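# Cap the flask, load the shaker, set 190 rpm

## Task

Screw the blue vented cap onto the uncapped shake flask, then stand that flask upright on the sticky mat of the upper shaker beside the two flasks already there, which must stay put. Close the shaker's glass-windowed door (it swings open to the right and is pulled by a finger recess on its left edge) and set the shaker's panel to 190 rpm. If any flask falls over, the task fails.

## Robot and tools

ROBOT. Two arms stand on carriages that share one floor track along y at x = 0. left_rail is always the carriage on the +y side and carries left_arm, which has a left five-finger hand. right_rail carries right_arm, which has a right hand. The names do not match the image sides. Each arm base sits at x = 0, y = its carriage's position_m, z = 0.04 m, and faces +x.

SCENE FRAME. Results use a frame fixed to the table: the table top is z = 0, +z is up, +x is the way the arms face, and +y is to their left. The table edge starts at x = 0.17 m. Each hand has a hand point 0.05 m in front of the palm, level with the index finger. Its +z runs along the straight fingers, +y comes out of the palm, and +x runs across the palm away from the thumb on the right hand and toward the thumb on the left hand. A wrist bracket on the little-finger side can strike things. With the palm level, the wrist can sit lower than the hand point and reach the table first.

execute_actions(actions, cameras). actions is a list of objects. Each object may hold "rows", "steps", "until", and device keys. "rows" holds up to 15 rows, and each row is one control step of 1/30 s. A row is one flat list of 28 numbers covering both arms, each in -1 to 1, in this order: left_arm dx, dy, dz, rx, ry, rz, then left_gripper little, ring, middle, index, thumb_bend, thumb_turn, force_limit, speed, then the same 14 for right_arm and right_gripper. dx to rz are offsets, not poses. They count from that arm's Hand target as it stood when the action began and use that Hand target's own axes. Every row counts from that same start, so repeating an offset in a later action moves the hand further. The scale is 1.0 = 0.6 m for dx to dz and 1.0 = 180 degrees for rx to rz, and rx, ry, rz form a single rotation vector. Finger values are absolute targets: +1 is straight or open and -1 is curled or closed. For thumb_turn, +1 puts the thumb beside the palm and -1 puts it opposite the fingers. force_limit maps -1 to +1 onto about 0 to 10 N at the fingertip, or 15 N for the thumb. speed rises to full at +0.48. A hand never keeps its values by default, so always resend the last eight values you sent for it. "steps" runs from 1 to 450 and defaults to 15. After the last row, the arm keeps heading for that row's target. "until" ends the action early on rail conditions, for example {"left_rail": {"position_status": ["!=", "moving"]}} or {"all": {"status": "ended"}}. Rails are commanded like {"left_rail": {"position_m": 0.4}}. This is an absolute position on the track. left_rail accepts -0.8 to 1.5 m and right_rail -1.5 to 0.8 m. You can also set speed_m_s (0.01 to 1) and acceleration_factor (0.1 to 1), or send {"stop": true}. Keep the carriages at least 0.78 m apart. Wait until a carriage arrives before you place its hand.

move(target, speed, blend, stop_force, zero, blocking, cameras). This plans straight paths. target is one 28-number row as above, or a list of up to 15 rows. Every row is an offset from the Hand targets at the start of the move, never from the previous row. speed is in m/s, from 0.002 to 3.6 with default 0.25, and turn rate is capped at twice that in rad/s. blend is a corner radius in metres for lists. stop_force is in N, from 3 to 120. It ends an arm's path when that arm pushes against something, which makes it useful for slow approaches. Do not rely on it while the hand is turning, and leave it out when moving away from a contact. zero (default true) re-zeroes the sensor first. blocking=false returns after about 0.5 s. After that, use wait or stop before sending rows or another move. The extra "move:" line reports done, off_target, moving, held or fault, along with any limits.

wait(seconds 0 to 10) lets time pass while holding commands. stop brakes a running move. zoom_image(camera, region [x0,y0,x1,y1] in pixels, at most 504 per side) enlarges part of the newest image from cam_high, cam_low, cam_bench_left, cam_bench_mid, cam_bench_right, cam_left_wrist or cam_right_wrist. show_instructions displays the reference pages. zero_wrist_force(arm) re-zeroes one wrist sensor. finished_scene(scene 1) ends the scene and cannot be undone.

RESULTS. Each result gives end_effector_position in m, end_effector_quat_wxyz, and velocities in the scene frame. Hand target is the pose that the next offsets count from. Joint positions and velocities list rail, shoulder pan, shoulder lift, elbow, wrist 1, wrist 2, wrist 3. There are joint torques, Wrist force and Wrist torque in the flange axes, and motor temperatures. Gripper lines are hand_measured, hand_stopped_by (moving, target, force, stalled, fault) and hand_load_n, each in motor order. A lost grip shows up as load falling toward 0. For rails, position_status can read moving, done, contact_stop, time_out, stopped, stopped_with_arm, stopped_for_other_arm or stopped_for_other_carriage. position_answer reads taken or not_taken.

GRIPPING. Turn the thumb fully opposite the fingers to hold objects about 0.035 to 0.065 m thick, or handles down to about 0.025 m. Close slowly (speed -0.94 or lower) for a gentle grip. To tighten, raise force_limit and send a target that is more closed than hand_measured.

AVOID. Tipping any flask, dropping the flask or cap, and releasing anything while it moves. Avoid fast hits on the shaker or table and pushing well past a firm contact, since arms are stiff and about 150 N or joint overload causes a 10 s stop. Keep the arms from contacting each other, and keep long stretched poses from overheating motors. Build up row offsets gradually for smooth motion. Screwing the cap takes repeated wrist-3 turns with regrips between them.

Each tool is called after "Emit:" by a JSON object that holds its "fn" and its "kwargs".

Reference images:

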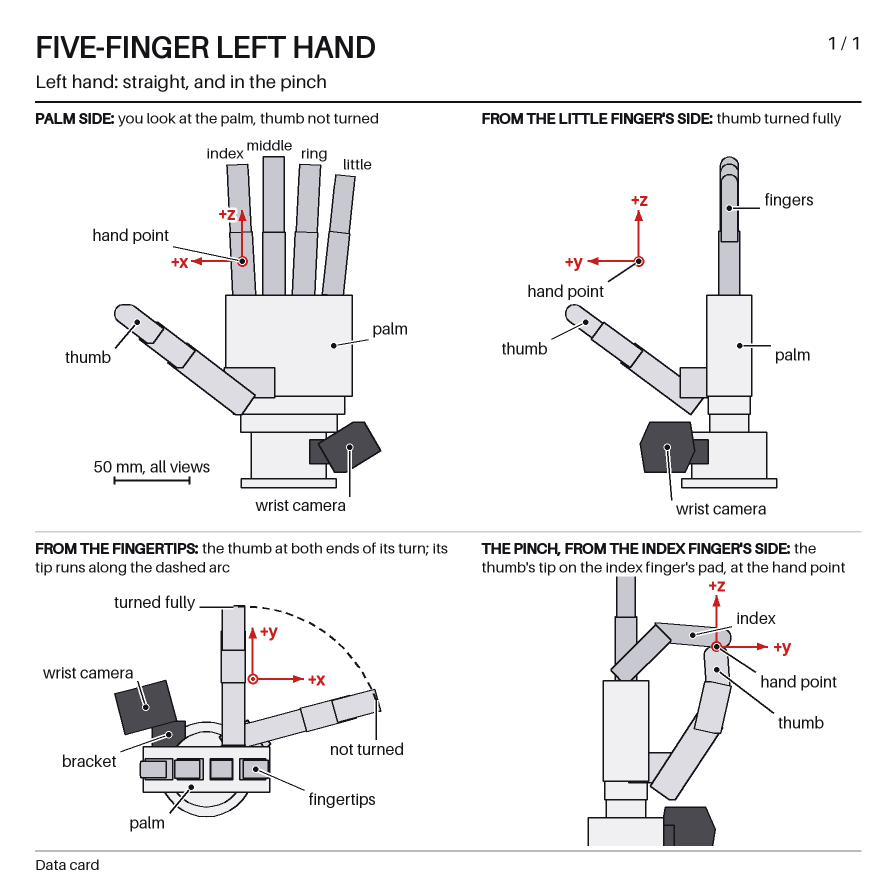

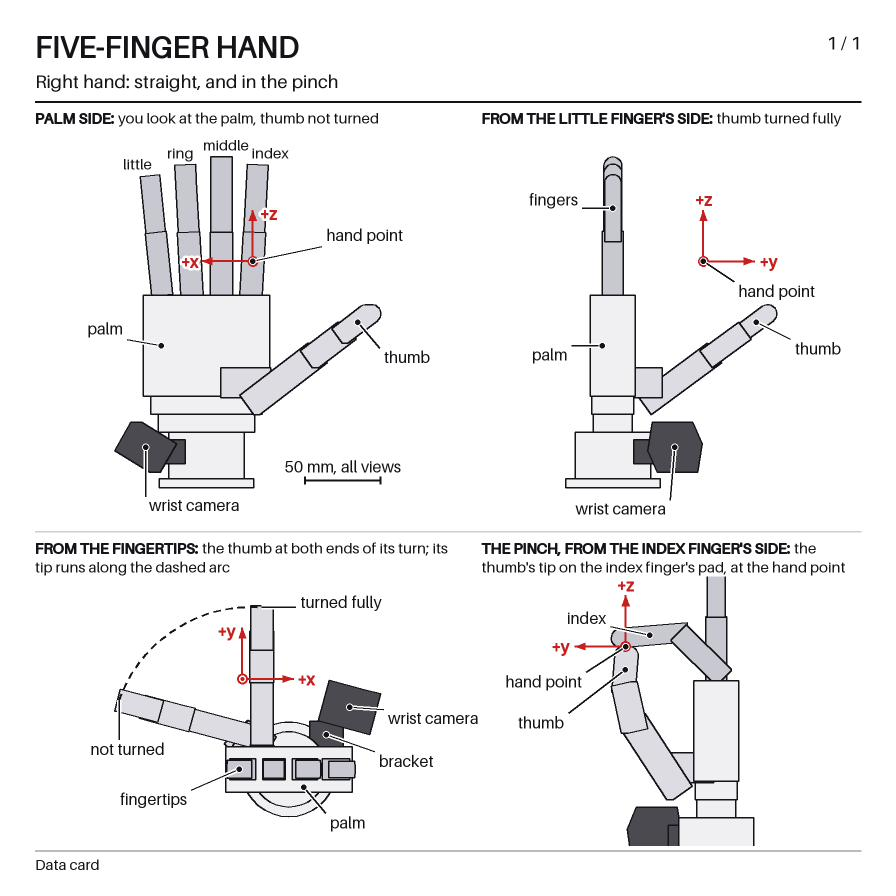

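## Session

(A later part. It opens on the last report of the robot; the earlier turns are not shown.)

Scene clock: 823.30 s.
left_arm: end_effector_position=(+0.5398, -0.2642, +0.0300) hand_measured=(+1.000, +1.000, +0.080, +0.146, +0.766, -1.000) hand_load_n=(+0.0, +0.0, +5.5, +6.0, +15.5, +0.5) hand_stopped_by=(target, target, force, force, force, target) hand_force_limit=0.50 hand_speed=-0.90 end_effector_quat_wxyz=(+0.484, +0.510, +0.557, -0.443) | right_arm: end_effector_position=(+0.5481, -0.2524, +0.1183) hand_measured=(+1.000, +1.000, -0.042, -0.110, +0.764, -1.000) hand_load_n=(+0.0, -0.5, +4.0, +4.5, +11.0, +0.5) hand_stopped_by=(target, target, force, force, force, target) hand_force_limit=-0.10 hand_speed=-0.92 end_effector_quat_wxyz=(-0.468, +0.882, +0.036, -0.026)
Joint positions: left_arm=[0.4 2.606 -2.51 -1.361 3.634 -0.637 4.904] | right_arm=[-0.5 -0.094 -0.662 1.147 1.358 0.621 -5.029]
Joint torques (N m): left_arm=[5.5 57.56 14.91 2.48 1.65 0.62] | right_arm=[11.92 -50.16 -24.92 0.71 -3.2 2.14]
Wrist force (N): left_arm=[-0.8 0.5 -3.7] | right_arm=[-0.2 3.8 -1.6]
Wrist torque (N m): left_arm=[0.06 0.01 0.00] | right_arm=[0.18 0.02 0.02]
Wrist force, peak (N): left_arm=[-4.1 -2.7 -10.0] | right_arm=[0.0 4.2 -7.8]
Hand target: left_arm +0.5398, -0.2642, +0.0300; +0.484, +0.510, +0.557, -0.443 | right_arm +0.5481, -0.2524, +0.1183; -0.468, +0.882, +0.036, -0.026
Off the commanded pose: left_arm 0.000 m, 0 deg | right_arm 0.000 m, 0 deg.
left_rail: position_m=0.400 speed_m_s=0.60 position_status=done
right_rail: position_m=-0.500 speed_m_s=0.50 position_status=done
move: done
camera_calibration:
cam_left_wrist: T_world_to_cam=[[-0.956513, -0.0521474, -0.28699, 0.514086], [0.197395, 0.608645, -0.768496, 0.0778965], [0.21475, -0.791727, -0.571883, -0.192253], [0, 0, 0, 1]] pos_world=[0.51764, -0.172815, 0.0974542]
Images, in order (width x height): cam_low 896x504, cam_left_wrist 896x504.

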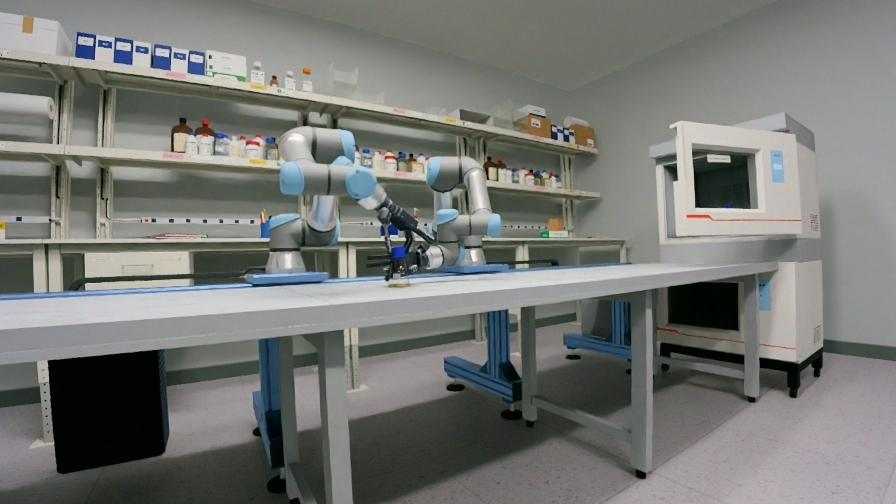

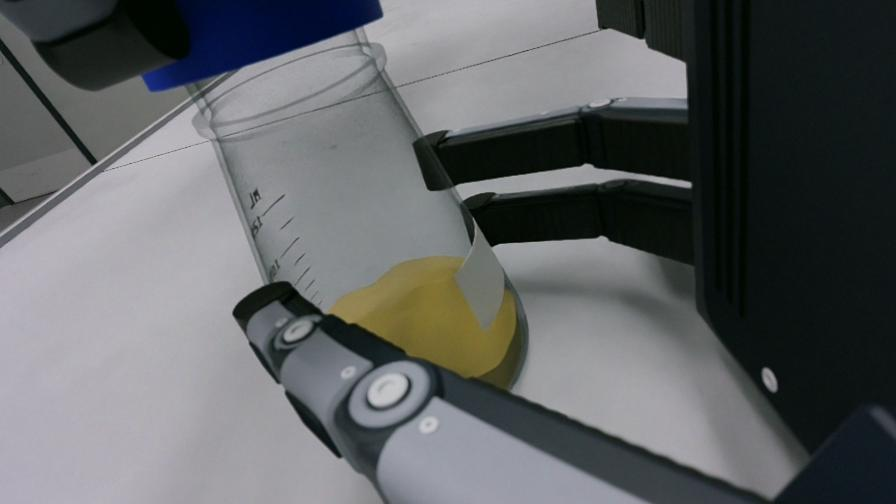

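Emit:
{"fn": "move", "kwargs": {"target": [[0,0,0,0,0,0,1,1,-0.5,-0.5,-0.1,-1,0.5,-0.9,0.00433,-0.001,0.00238,0.00067,0.04594,0.031,1,1,-0.45,-0.45,0.1,-1,-0.1,-0.92],[0,0,0,0,0,0,1,1,-0.5,-0.5,-0.1,-1,0.5,-0.9,0.00904,-0.00184,0.00391,0.00133,0.09189,0.062,1,1,-0.45,-0.45,0.1,-1,-0.1,-0.92],[0,0,0,0,0,0,1,1,-0.5,-0.5,-0.1,-1,0.5,-0.9,0.01398,-0.0022,0.00475,0.002,0.13783,0.093,1,1,-0.45,-0.45,0.1,-1,-0.1,-0.92],[0,0,0,0,0,0,1,1,-0.5,-0.5,-0.1,-1,0.5,-0.9,0.019,-0.00208,0.00487,0.00267,0.18378,0.124,1,1,-0.45,-0.45,0.1,-1,-0.1,-0.92],[0,0,0,0,0,0,1,1,-0.5,-0.5,-0.1,-1,0.5,-0.9,0.02396,-0.00148,0.00427,0.00333,0.22972,0.155,1,1,-0.45,-0.45,0.1,-1,-0.1,-0.92],[0,0,0,0,0,0,1,1,-0.5,-0.5,-0.1,-1,0.5,-0.9,0.02869,-0.00039,0.00296,0.004,0.27567,0.186,1,1,-0.45,-0.45,0.1,-1,-0.1,-0.92]], "blend": [0.001,0.001,0.001,0.001,0.001,0], "speed": 0.15, "stop_force": 15, "cameras": ["cam_low","cam_left_wrist"]}}

Scene clock: 844.33 s.
left_arm: end_effector_position=(+0.5398, -0.2642, +0.0300) hand_measured=(+1.000, +1.000, +0.080, +0.146, +0.764, -1.000) hand_load_n=(+0.0, +0.0, +9.5, +0.0, +0.0, +0.0) hand_stopped_by=(target, target, force, force, force, target) hand_force_limit=0.50 hand_speed=-0.90 end_effector_quat_wxyz=(+0.484, +0.510, +0.557, -0.443) | right_arm: end_effector_position=(+0.5651, -0.2493, +0.1173) hand_measured=(+1.000, +1.000, -0.042, -0.110, +0.766, -1.000) hand_load_n=(-0.5, +0.0, +10.5, +0.0, +7.0, -2.5) hand_stopped_by=(target, target, force, force, force, target) hand_force_limit=-0.10 hand_speed=-0.92 end_effector_quat_wxyz=(-0.419, +0.783, -0.409, +0.212)
Joint positions: left_arm=[0.4 2.606 -2.51 -1.361 3.634 -0.637 4.904] | right_arm=[-0.5 -0.022 -1.156 1.717 0.14 1.05 -3.525]
Joint torques (N m): left_arm=[4.99 57.43 13.54 2.33 -2.48 0.64] | right_arm=[12.05 -44.4 -1.89 0.29 1.79 2.11]
Wrist force (N): left_arm=[1.2 -9.6 0.2] | right_arm=[1.6 -11.4 -0.3]
Wrist torque (N m): left_arm=[-0.07 0.13 0.20] | right_arm=[-0.16 -0.06 -0.40]
Wrist force, peak (N): left_arm=[2.0 -9.9 0.2] | right_arm=[1.8 -11.7 -0.3]
Hand target: left_arm +0.5398, -0.2642, +0.0300; +0.484, +0.510, +0.557, -0.443 | right_arm +0.5651, -0.2493, +0.1173; -0.419, +0.783, -0.409, +0.212
Off the commanded pose: left_arm 0.000 m, 0 deg | right_arm 0.000 m, 0 deg.
left_rail: position_m=0.400 speed_m_s=0.60 position_status=done
right_rail: position_m=-0.500 speed_m_s=0.50 position_status=done
move: done
camera_calibration:
cam_left_wrist: T_world_to_cam=[[-0.956534, -0.052072, -0.286935, 0.514104], [0.197399, 0.60863, -0.768507, 0.0778931], [0.214655, -0.791744, -0.571896, -0.192205], [0, 0, 0, 1]] pos_world=[0.51764, -0.172815, 0.0974543]
Images, in order (width x height): cam_low 896x504, cam_left_wrist 896x504.

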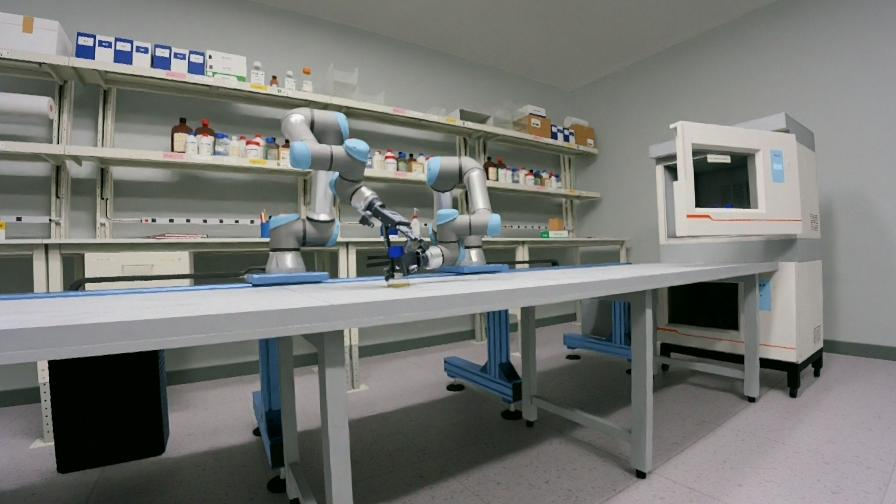

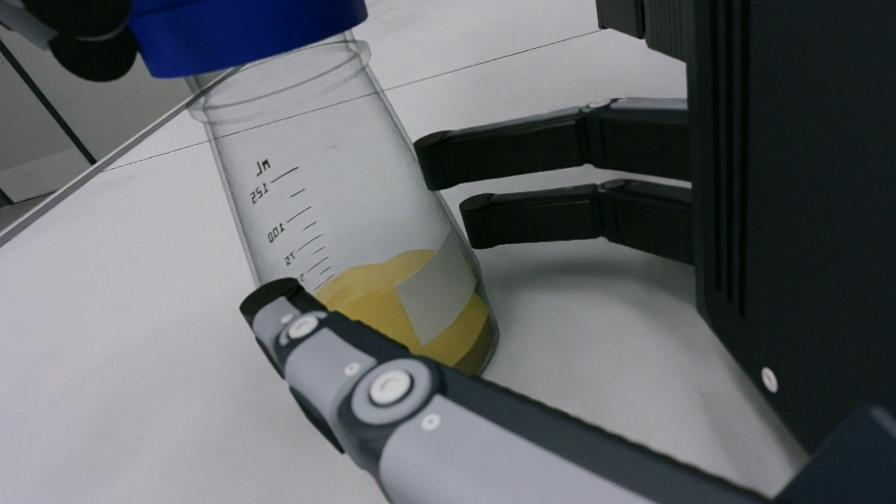

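Emit:
{"fn": "move", "kwargs": {"target": [[0,0,0,0,0,0,1,1,-0.5,-0.5,-0.1,-1,0.5,-0.9,0,-0.00138,-0.00093,0,0,0,1,1,-0.45,-0.45,0.1,-1,-0.1,-0.92],[0,0,0,0,0,0,1,1,-0.5,-0.5,-0.1,-1,0.5,-0.9,-0.00383,0.0002,-0.00378,-0.0006,-0.04609,-0.03116,1,1,-0.45,-0.45,0.1,-1,-0.1,-0.92],[0,0,0,0,0,0,1,1,-0.5,-0.5,-0.1,-1,0.5,-0.9,-0.00703,0.00214,-0.00712,-0.0012,-0.09218,-0.06231,1,1,-0.45,-0.45,0.1,-1,-0.1,-0.92],[0,0,0,0,0,0,1,1,-0.5,-0.5,-0.1,-1,0.5,-0.9,-0.00952,0.00434,-0.01089,-0.0018,-0.13827,-0.09347,1,1,-0.45,-0.45,0.1,-1,-0.1,-0.92],[0,0,0,0,0,0,1,1,-0.5,-0.5,-0.1,-1,0.5,-0.9,-0.0112,0.00674,-0.01496,-0.0024,-0.18436,-0.12462,1,1,-0.45,-0.45,0.1,-1,-0.1,-0.92],[0,0,0,0,0,0,1,1,-0.5,-0.5,-0.1,-1,0.5,-0.9,-0.01205,0.00929,-0.0192,-0.003,-0.23044,-0.15578,1,1,-0.45,-0.45,0.1,-1,-0.1,-0.92],[0,0,0,0,0,0,1,1,-0.5,-0.5,-0.1,-1,0.5,-0.9,-0.01202,0.01185,-0.02351,-0.0036,-0.27653,-0.18693,1,1,-0.45,-0.45,0.1,-1,-0.1,-0.92]], "blend": [0.0005,0.001,0.001,0.001,0.001,0.001,0], "speed": 0.15, "cameras": ["cam_low","cam_left_wrist"]}}

Scene clock: 857.20 s.
left_arm: end_effector_position=(+0.5398, -0.2642, +0.0300) hand_measured=(+1.000, +1.000, +0.080, +0.146, +0.764, -1.000) hand_load_n=(+0.0, +0.0, +0.0, +0.0, +3.5, +6.5) hand_stopped_by=(target, target, force, force, force, target) hand_force_limit=0.50 hand_speed=-0.90 end_effector_quat_wxyz=(+0.484, +0.510, +0.557, -0.443) | right_arm: end_effector_position=(+0.5481, -0.2525, +0.1194) hand_measured=(+1.000, +1.000, -0.042, -0.110, +0.766, -1.000) hand_load_n=(+0.0, +0.0, +4.5, +0.0, +7.5, +2.5) hand_stopped_by=(target, target, force, force, force, target) hand_force_limit=-0.10 hand_speed=-0.92 end_effector_quat_wxyz=(-0.469, +0.882, +0.038, -0.026)
Joint positions: left_arm=[0.4 2.606 -2.51 -1.361 3.634 -0.637 4.904] | right_arm=[-0.5 -0.094 -0.662 1.145 1.364 0.621 -5.036]
Joint torques (N m): left_arm=[5.2 57.55 14.05 2.15 2 0.55] | right_arm=[15.06 -38.41 -23.3 5.35 0.63 -1.95]
Wrist force (N): left_arm=[4.2 -0.7 -4.9] | right_arm=[0.5 -0.2 -5.7]
Wrist torque (N m): left_arm=[-0.07 -0.07 -0.04] | right_arm=[-0.07 0.17 0.04]
Wrist force, peak (N): left_arm=[1.5 -10.1 0.2] | right_arm=[2.0 -11.4 -0.3]
Hand target: left_arm +0.5398, -0.2642, +0.0300; +0.484, +0.510, +0.557, -0.443 | right_arm +0.5481, -0.2525, +0.1194; -0.469, +0.882, +0.038, -0.026
Off the commanded pose: left_arm 0.000 m, 0 deg | right_arm 0.000 m, 0 deg.
left_rail: position_m=0.400 speed_m_s=0.60 position_status=done
right_rail: position_m=-0.500 speed_m_s=0.50 position_status=done
move: done
camera_calibration:
cam_left_wrist: T_world_to_cam=[[-0.956513, -0.0521474, -0.28699, 0.514086], [0.197395, 0.608645, -0.768496, 0.0778965], [0.21475, -0.791727, -0.571883, -0.192253], [0, 0, 0, 1]] pos_world=[0.51764, -0.172815, 0.0974542]
Images, in order (width x height): cam_low 896x504, cam_left_wrist 896x504.

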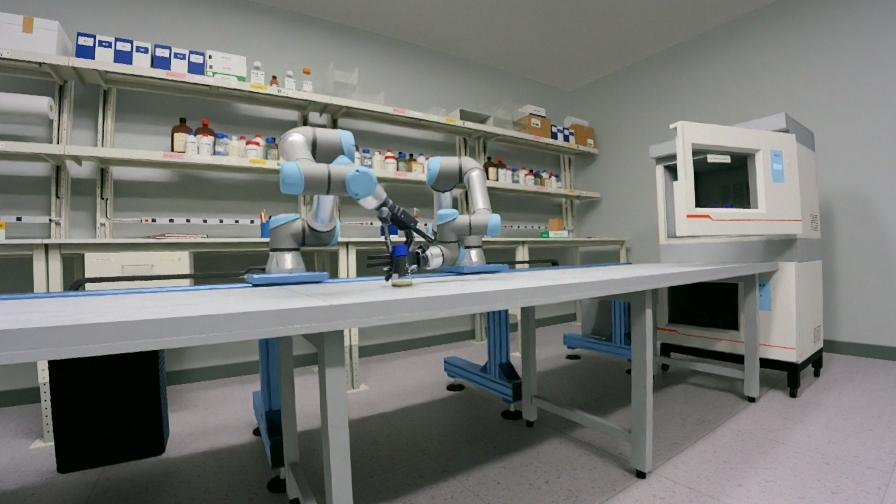

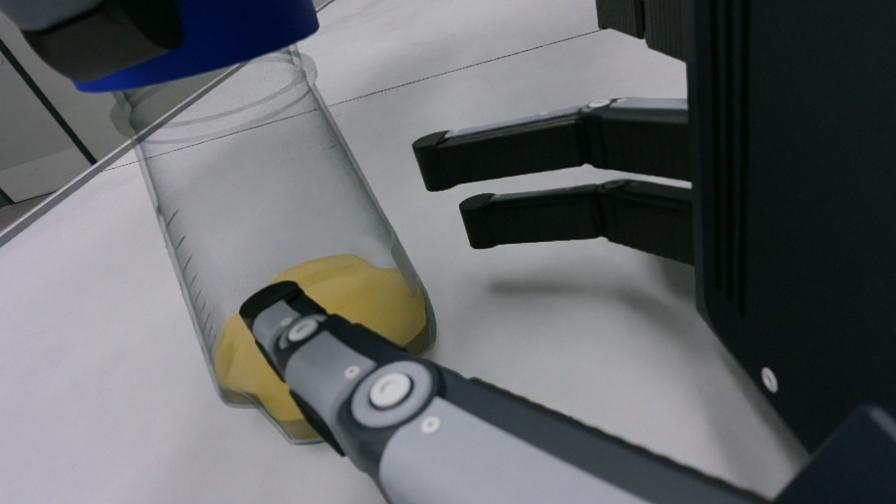

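Emit:
{"fn": "zoom_image", "kwargs": {"camera": "cam_low", "region": [375, 220, 425, 295]}}

Emit:
{"fn": "zoom_image", "kwargs": {"camera": "cam_left_wrist", "region": [0, 0, 500, 450]}}

Scaled by 6.720 from the camera's 896x504 image, which has a finer 1280x720 frame.

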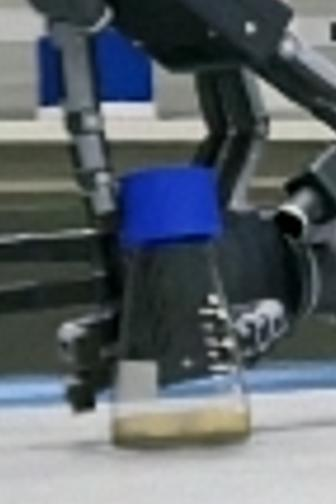

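Scaled by 1.008 from the camera's 896x504 image, which has a finer 1280x720 frame.

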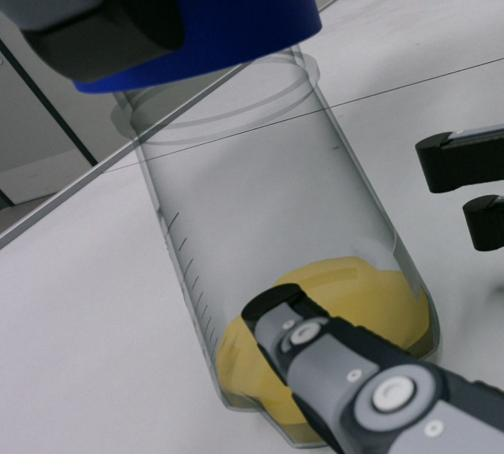

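Emit:
{"fn": "move", "kwargs": {"target": [[0,0,0,0,0,0,1,1,0.6,0.6,1,-1,0,-0.7,0,0,0,0,0,0,1,1,-0.45,-0.45,0.1,-1,-0.1,-0.92],[0,0,0,0,0,0,1,1,0.6,0.6,1,-1,0,-0.7,0,0,0,0,0,0,1,1,0.3,0.3,0.9,-1,-0.1,-0.85]], "speed": 0.05, "cameras": ["cam_low","cam_bench_mid","cam_left_wrist","cam_right_wrist"]}}

Scene clock: 878.67 s.
left_arm: end_effector_position=(+0.5398, -0.2642, +0.0300) hand_measured=(+1.000, +1.000, +0.600, +0.600, +1.000, -1.000) hand_load_n=(+0.0, +0.0, +0.0, +0.0, +0.0, +0.5) hand_stopped_by=(target, target, target, target, target, target) hand_force_limit=0.00 hand_speed=-0.70 end_effector_quat_wxyz=(+0.484, +0.510, +0.557, -0.443) | right_arm: end_effector_position=(+0.5481, -0.2525, +0.1194) hand_measured=(+1.000, +1.000, +0.300, +0.300, +0.900, -1.000) hand_load_n=(+0.0, +0.0, +0.0, +0.0, +0.0, +0.0) hand_stopped_by=(target, target, target, target, target, target) hand_force_limit=-0.10 hand_speed=-0.85 end_effector_quat_wxyz=(-0.469, +0.882, +0.038, -0.026)
Joint positions: left_arm=[0.4 2.606 -2.51 -1.361 3.634 -0.637 4.904] | right_arm=[-0.5 -0.094 -0.662 1.145 1.365 0.621 -5.036]
Joint torques (N m): left_arm=[5.36 57.1 14.3 2.27 1.92 0.47] | right_arm=[-0.33 -49.6 -25.45 5.03 -0.19 -1.58]
Wrist force (N): left_arm=[0.6 -0.2 -1.7] | right_arm=[0.2 2.1 -0.4]
Wrist torque (N m): left_arm=[0.06 0.06 0.05] | right_arm=[0.21 0.00 0.08]
Wrist force, peak (N): left_arm=[4.3 -1.0 -4.9] | right_arm=[0.6 -1.4 -6.2]
Hand target: left_arm +0.5398, -0.2642, +0.0300; +0.484, +0.510, +0.557, -0.443 | right_arm +0.5481, -0.2525, +0.1194; -0.469, +0.882, +0.038, -0.026
Off the commanded pose: left_arm 0.000 m, 0 deg | right_arm 0.000 m, 0 deg.
left_rail: position_m=0.400 speed_m_s=0.60 position_status=done
right_rail: position_m=-0.500 speed_m_s=0.50 position_status=done
move: done
camera_calibration:
cam_left_wrist: T_world_to_cam=[[-0.956513, -0.0521474, -0.28699, 0.514086], [0.197395, 0.608645, -0.768496, 0.0778965], [0.21475, -0.791727, -0.571883, -0.192253], [0, 0, 0, 1]] pos_world=[0.51764, -0.172815, 0.0974542]
cam_right_wrist: T_world_to_cam=[[0.278171, -0.515286, -0.810618, -0.181041], [-0.808317, -0.581477, 0.0922461, 0.286913], [-0.518888, 0.629576, -0.578264, 0.624615], [0, 0, 0, 1]] pos_world=[0.606382, -0.319697, 0.187971]
Images, in order (width x height): cam_low 896x504, cam_bench_mid 896x504, cam_left_wrist 896x504, cam_right_wrist 896x504.

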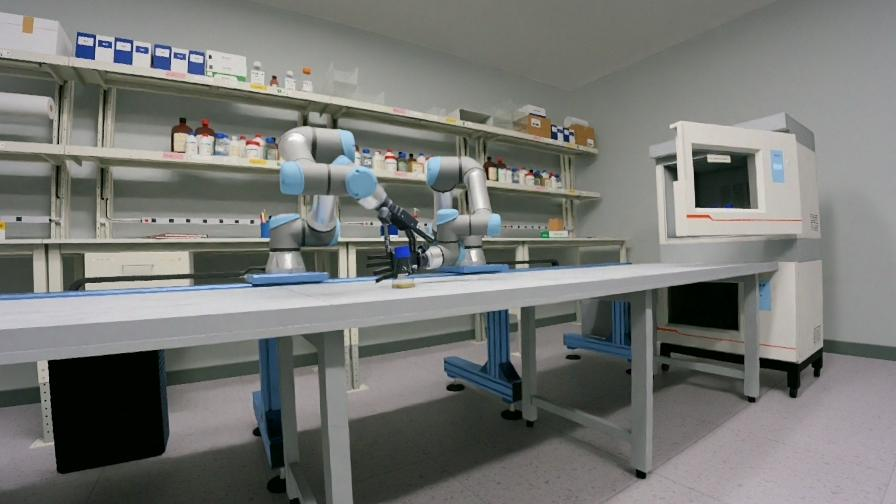

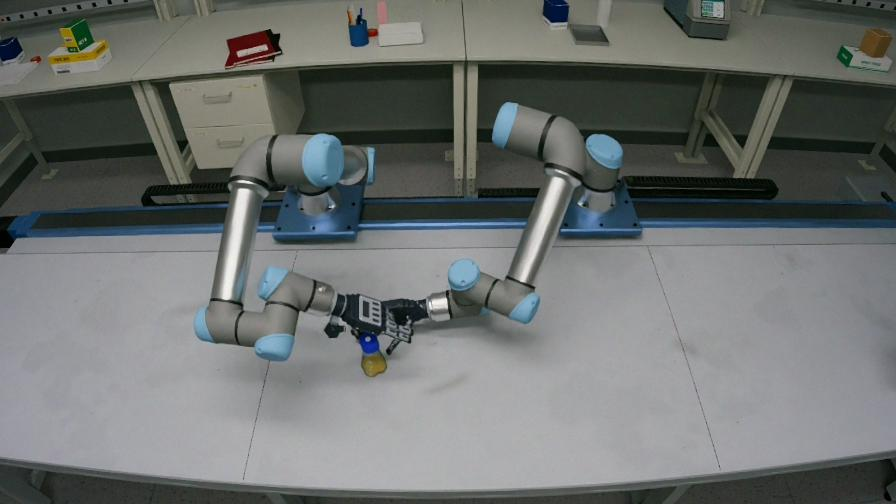

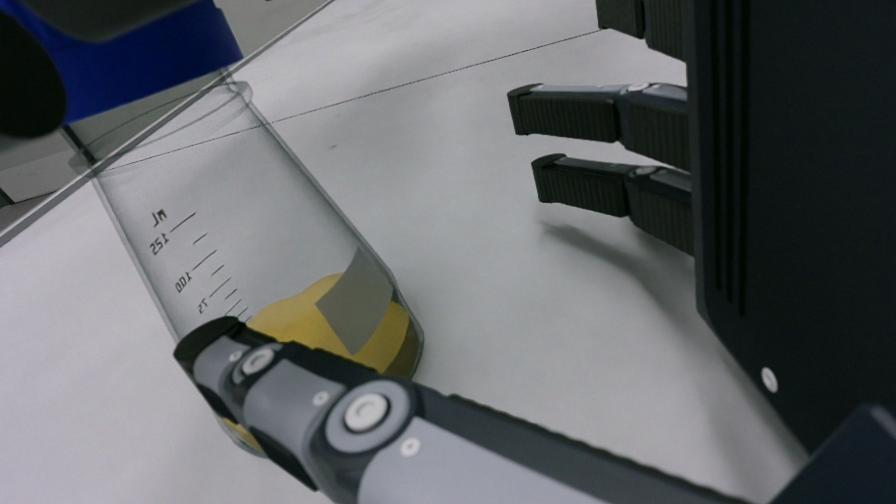

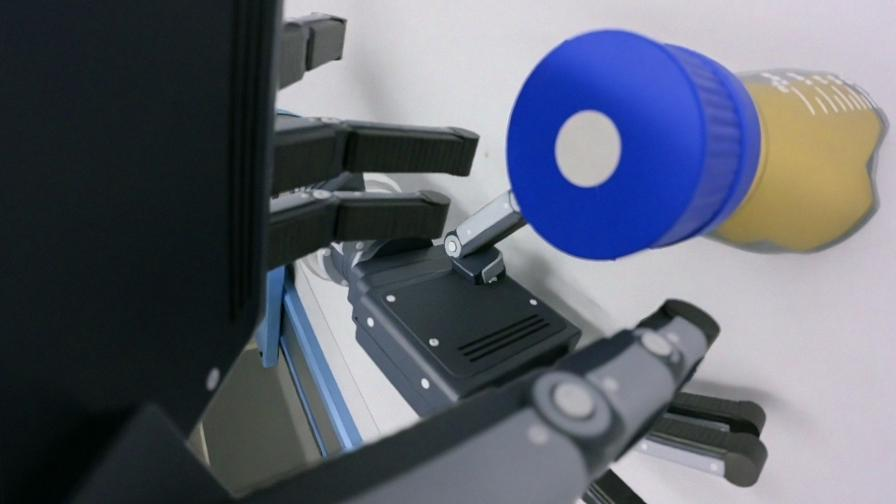

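Emit:
{"fn": "move", "kwargs": {"target": [0,0,0,0,0,0,1,1,0.6,0.6,1,-1,0,-0.7,0,-0.0827,-0.0558,0,0,0,1,1,0.3,0.3,1,-1,-0.1,-0.5], "speed": 0.15, "cameras": ["cam_low","cam_bench_mid","cam_left_wrist","cam_right_wrist"]}}

Emit:
{"fn": "zoom_image", "kwargs": {"camera": "cam_low", "region": [385, 235, 425, 295]}}

Emit:
{"fn": "zoom_image", "kwargs": {"camera": "cam_bench_mid", "region": [345, 310, 400, 380]}}

Emit:
{"fn": "zoom_image", "kwargs": {"camera": "cam_left_wrist", "region": [0, 0, 300, 200]}}

Scene clock: 882.30 s.
left_arm: end_effector_position=(+0.5398, -0.2642, +0.0300) hand_measured=(+1.000, +1.000, +0.600, +0.600, +1.000, -1.000) hand_load_n=(+0.5, +0.0, +0.0, +0.0, +0.0, +0.0) hand_stopped_by=(target, target, target, target, target, target) hand_force_limit=0.00 hand_speed=-0.70 end_effector_quat_wxyz=(+0.484, +0.510, +0.557, -0.443) | right_arm: end_effector_position=(+0.5487, -0.2524, +0.1792) hand_measured=(+1.000, +1.000, +0.300, +0.300, +1.000, -1.000) hand_load_n=(+0.0, +0.0, +0.0, +0.0, +0.0, +0.0) hand_stopped_by=(target, target, target, target, target, target) hand_force_limit=-0.10 hand_speed=-0.50 end_effector_quat_wxyz=(-0.469, +0.882, +0.038, -0.026)
Joint positions: left_arm=[0.4 2.606 -2.51 -1.361 3.634 -0.637 4.904] | right_arm=[-0.5 -0.094 -0.726 1.099 1.474 0.621 -5.036]
Joint torques (N m): left_arm=[5.54 56.92 13.86 2.14 1.79 0.44] | right_arm=[3.08 -65.67 -27.9 5.72 -0.05 -1.88]
Wrist force (N): left_arm=[0.7 -0.2 -1.7] | right_arm=[0.0 1.8 -0.7]
Wrist torque (N m): left_arm=[0.05 0.04 0.06] | right_arm=[0.19 0.02 0.05]
Wrist force, peak (N): left_arm=[0.5 0.0 -2.0] | right_arm=[0.1 2.9 -0.5]
Hand target: left_arm +0.5398, -0.2642, +0.0300; +0.484, +0.510, +0.557, -0.443 | right_arm +0.5487, -0.2524, +0.1793; -0.469, +0.882, +0.038, -0.026
Off the commanded pose: left_arm 0.000 m, 0 deg | right_arm 0.000 m, 0 deg.
left_rail: position_m=0.400 speed_m_s=0.60 position_status=done
right_rail: position_m=-0.500 speed_m_s=0.50 position_status=done
move: done
camera_calibration:
cam_left_wrist: T_world_to_cam=[[-0.956513, -0.0521474, -0.28699, 0.514086], [0.197395, 0.608645, -0.768496, 0.0778965], [0.21475, -0.791727, -0.571883, -0.192253], [0, 0, 0, 1]] pos_world=[0.51764, -0.172815, 0.0974542]
cam_right_wrist: T_world_to_cam=[[0.278171, -0.515286, -0.810618, -0.132681], [-0.808317, -0.581477, 0.0922461, 0.28194], [-0.518888, 0.629576, -0.578264, 0.659444], [0, 0, 0, 1]] pos_world=[0.606982, -0.319597, 0.247771]
Images, in order (width x height): cam_low 896x504, cam_bench_mid 896x504, cam_left_wrist 896x504, cam_right_wrist 896x504.

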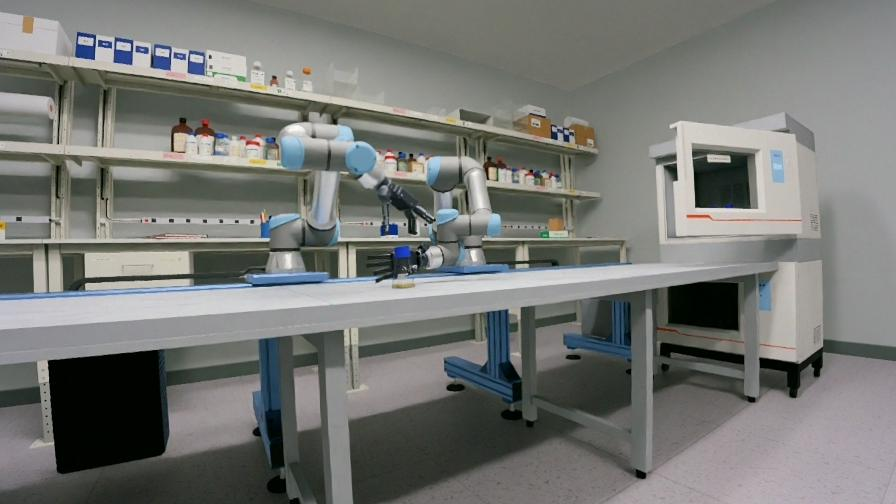

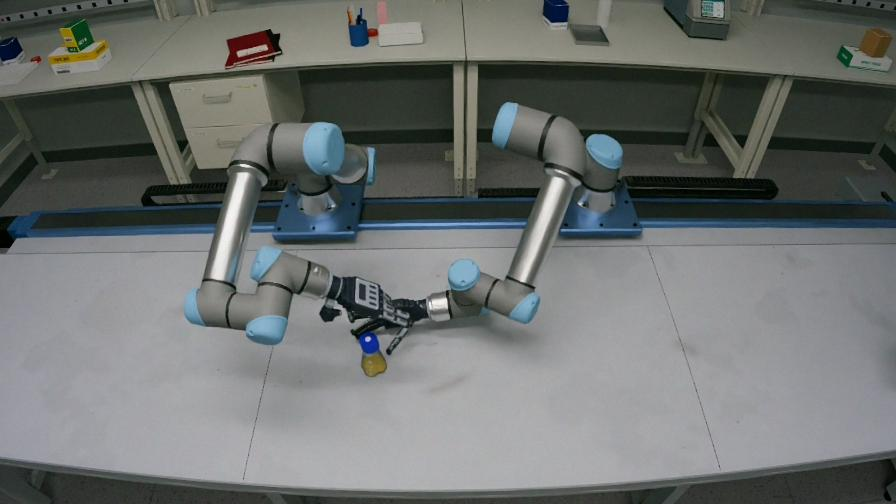

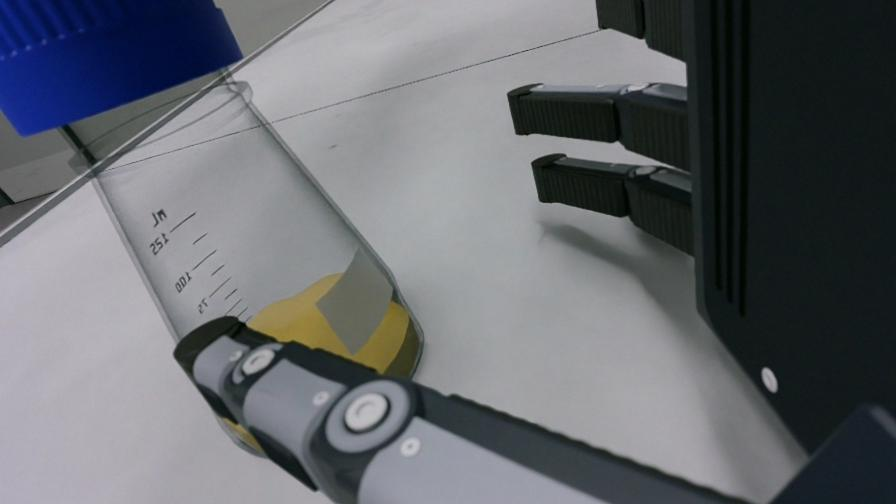

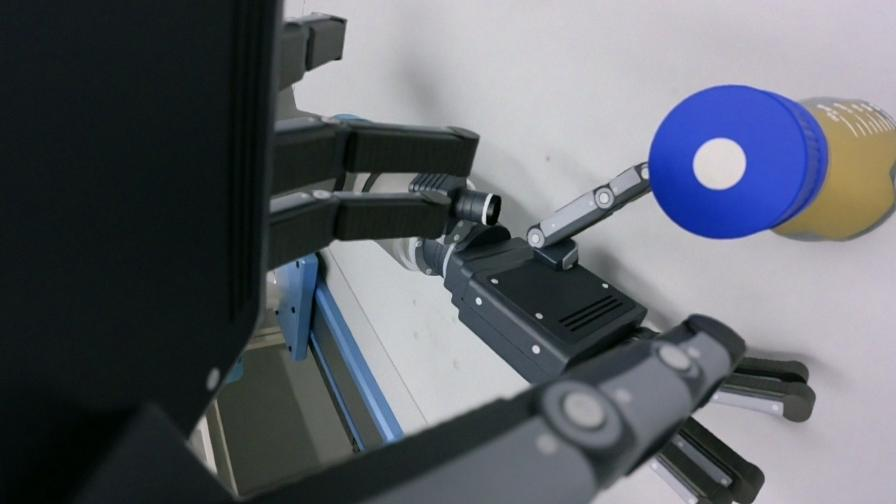

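Scaled by 8.400 from the camera's 896x504 image, which has a finer 1280x720 frame.

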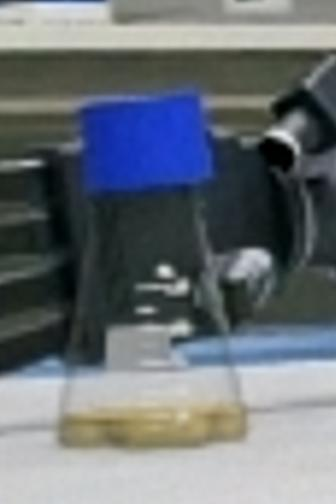

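Scaled by 7.200 from the camera's 896x504 image, which has a finer 1280x720 frame.

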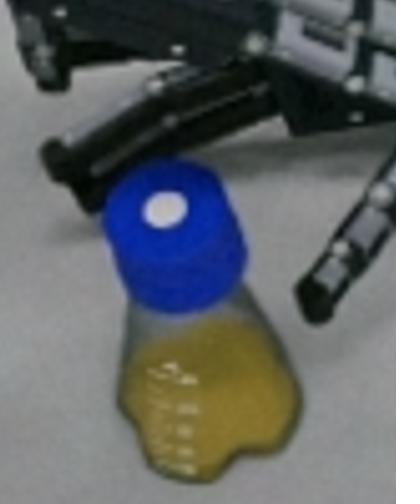

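Scaled by 1.680 from the camera's 896x504 image, which has a finer 1280x720 frame.

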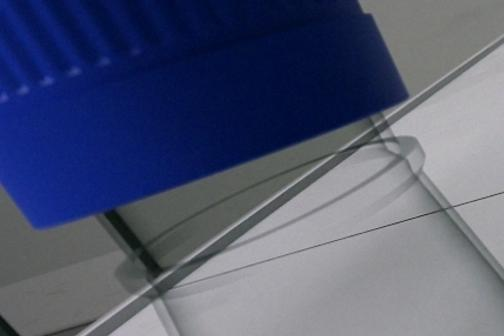

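Emit:
{"fn": "move", "kwargs": {"target": [[0,0,-0.01417,0,0,0,1,1,0.6,0.6,1,-1,0,-0.7,0.0531,0.00465,-0.0278,0,0,0,1,1,0.3,0.3,1,-1,-0.1,-0.5],[0,0.1033,-0.01417,0,0,0,1,1,0.6,0.6,1,-1,0,-0.7,0.0531,-0.02318,-0.04613,0,0,0,1,1,0.3,0.3,1,-1,-0.1,-0.5]], "speed": 0.1, "blend": [0.003,0], "cameras": ["cam_low","cam_bench_mid","cam_left_wrist","cam_right_wrist"]}}

Scene clock: 917.60 s.
left_arm: end_effector_position=(+0.6007, -0.2503, +0.0313) hand_measured=(+1.000, +1.000, +0.600, +0.600, +1.000, -1.000) hand_load_n=(+0.0, +0.0, -0.5, +0.5, +0.0, +0.5) hand_stopped_by=(target, target, target, target, target, target) hand_force_limit=0.00 hand_speed=-0.70 end_effector_quat_wxyz=(+0.484, +0.510, +0.557, -0.443) | right_arm: end_effector_position=(+0.5821, -0.2646, +0.2060) hand_measured=(+1.000, +1.000, +0.300, +0.300, +1.000, -1.000) hand_load_n=(+0.0, +0.0, +0.0, +0.0, +0.0, +0.0) hand_stopped_by=(target, target, target, target, target, target) hand_force_limit=-0.10 hand_speed=-0.50 end_effector_quat_wxyz=(-0.469, +0.882, +0.038, -0.026)
Joint positions: left_arm=[0.4 2.672 -2.585 -1.195 3.521 -0.573 4.933] | right_arm=[-0.5 -0.108 -0.662 0.913 1.616 0.625 -5.059]
Joint torques (N m): left_arm=[8.28 51.16 25.23 -2.53 2.56 2.13] | right_arm=[12.5 -67.57 -28.83 5.68 0.69 -1.77]
Wrist force (N): left_arm=[0.6 -0.4 -1.5] | right_arm=[0.3 1.8 -0.7]
Wrist torque (N m): left_arm=[0.04 0.06 -0.04] | right_arm=[0.18 0.01 0.09]
Wrist force, peak (N): left_arm=[0.6 0.6 -2.0] | right_arm=[0.5 2.1 -0.6]
Hand target: left_arm +0.6008, -0.2503, +0.0313; +0.484, +0.510, +0.557, -0.443 | right_arm +0.5821, -0.2645, +0.2060; -0.469, +0.882, +0.038, -0.026
Off the commanded pose: left_arm 0.000 m, 0 deg | right_arm 0.000 m, 0 deg.
left_rail: position_m=0.400 speed_m_s=0.60 position_status=done
right_rail: position_m=-0.500 speed_m_s=0.50 position_status=done
move: done
camera_calibration:
cam_left_wrist: T_world_to_cam=[[-0.956507, -0.05217, -0.287006, 0.573401], [0.197412, 0.608585, -0.76854, 0.0583223], [0.214762, -0.791772, -0.571816, -0.193661], [0, 0, 0, 1]] pos_world=[0.57854, -0.158915, 0.098654]
cam_right_wrist: T_world_to_cam=[[0.278109, -0.515332, -0.81061, -0.126511], [-0.808338, -0.581437, 0.0923097, 0.29938], [-0.518889, 0.629575, -0.578265, 0.699953], [0, 0, 0, 1]] pos_world=[0.640382, -0.331797, 0.274572]
Images, in order (width x height): cam_low 896x504, cam_bench_mid 896x504, cam_left_wrist 896x504, cam_right_wrist 896x504.

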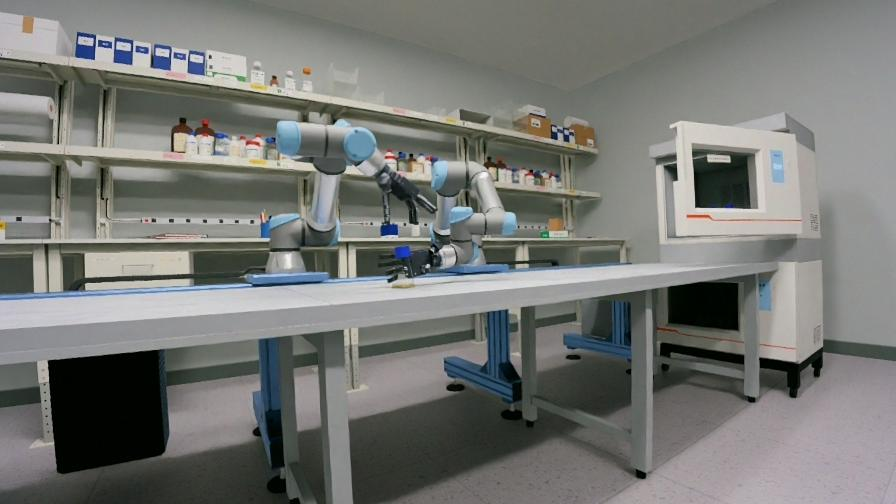

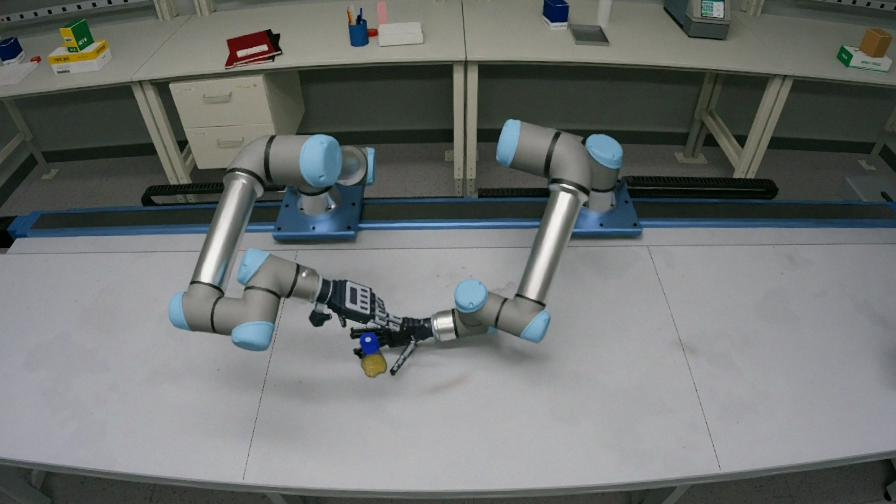

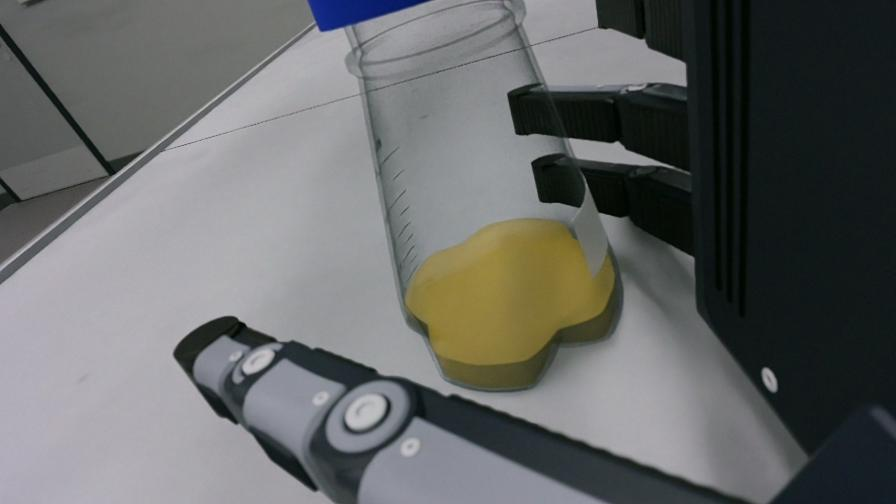

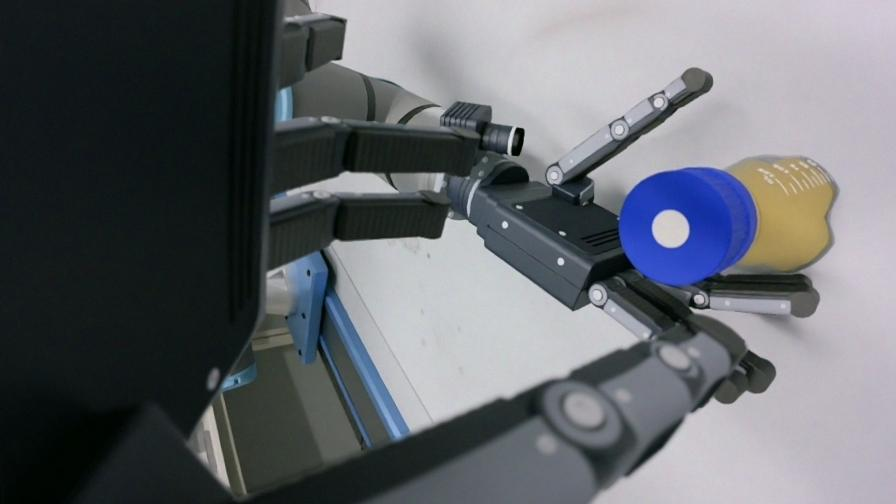

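Emit:
{"fn": "zoom_image", "kwargs": {"camera": "cam_left_wrist", "region": [290, 0, 590, 130]}}

Emit:
{"fn": "zoom_image", "kwargs": {"camera": "cam_left_wrist", "region": [380, 180, 680, 410]}}

Emit:
{"fn": "zoom_image", "kwargs": {"camera": "cam_right_wrist", "region": [590, 130, 860, 310]}}

Scaled by 1.680 from the camera's 896x504 image, which has a finer 1280x720 frame.

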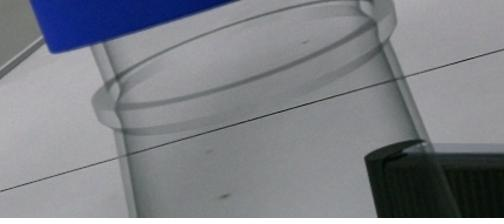

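Scaled by 1.680 from the camera's 896x504 image, which has a finer 1280x720 frame.

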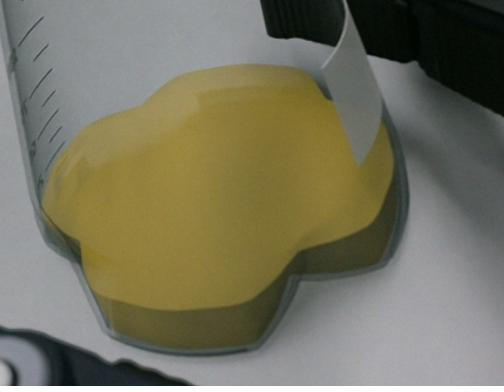

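Scaled by 1.867 from the camera's 896x504 image, which has a finer 1280x720 frame.

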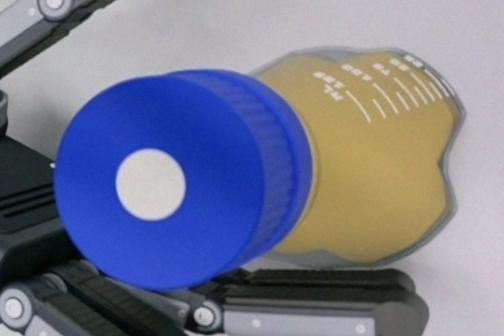

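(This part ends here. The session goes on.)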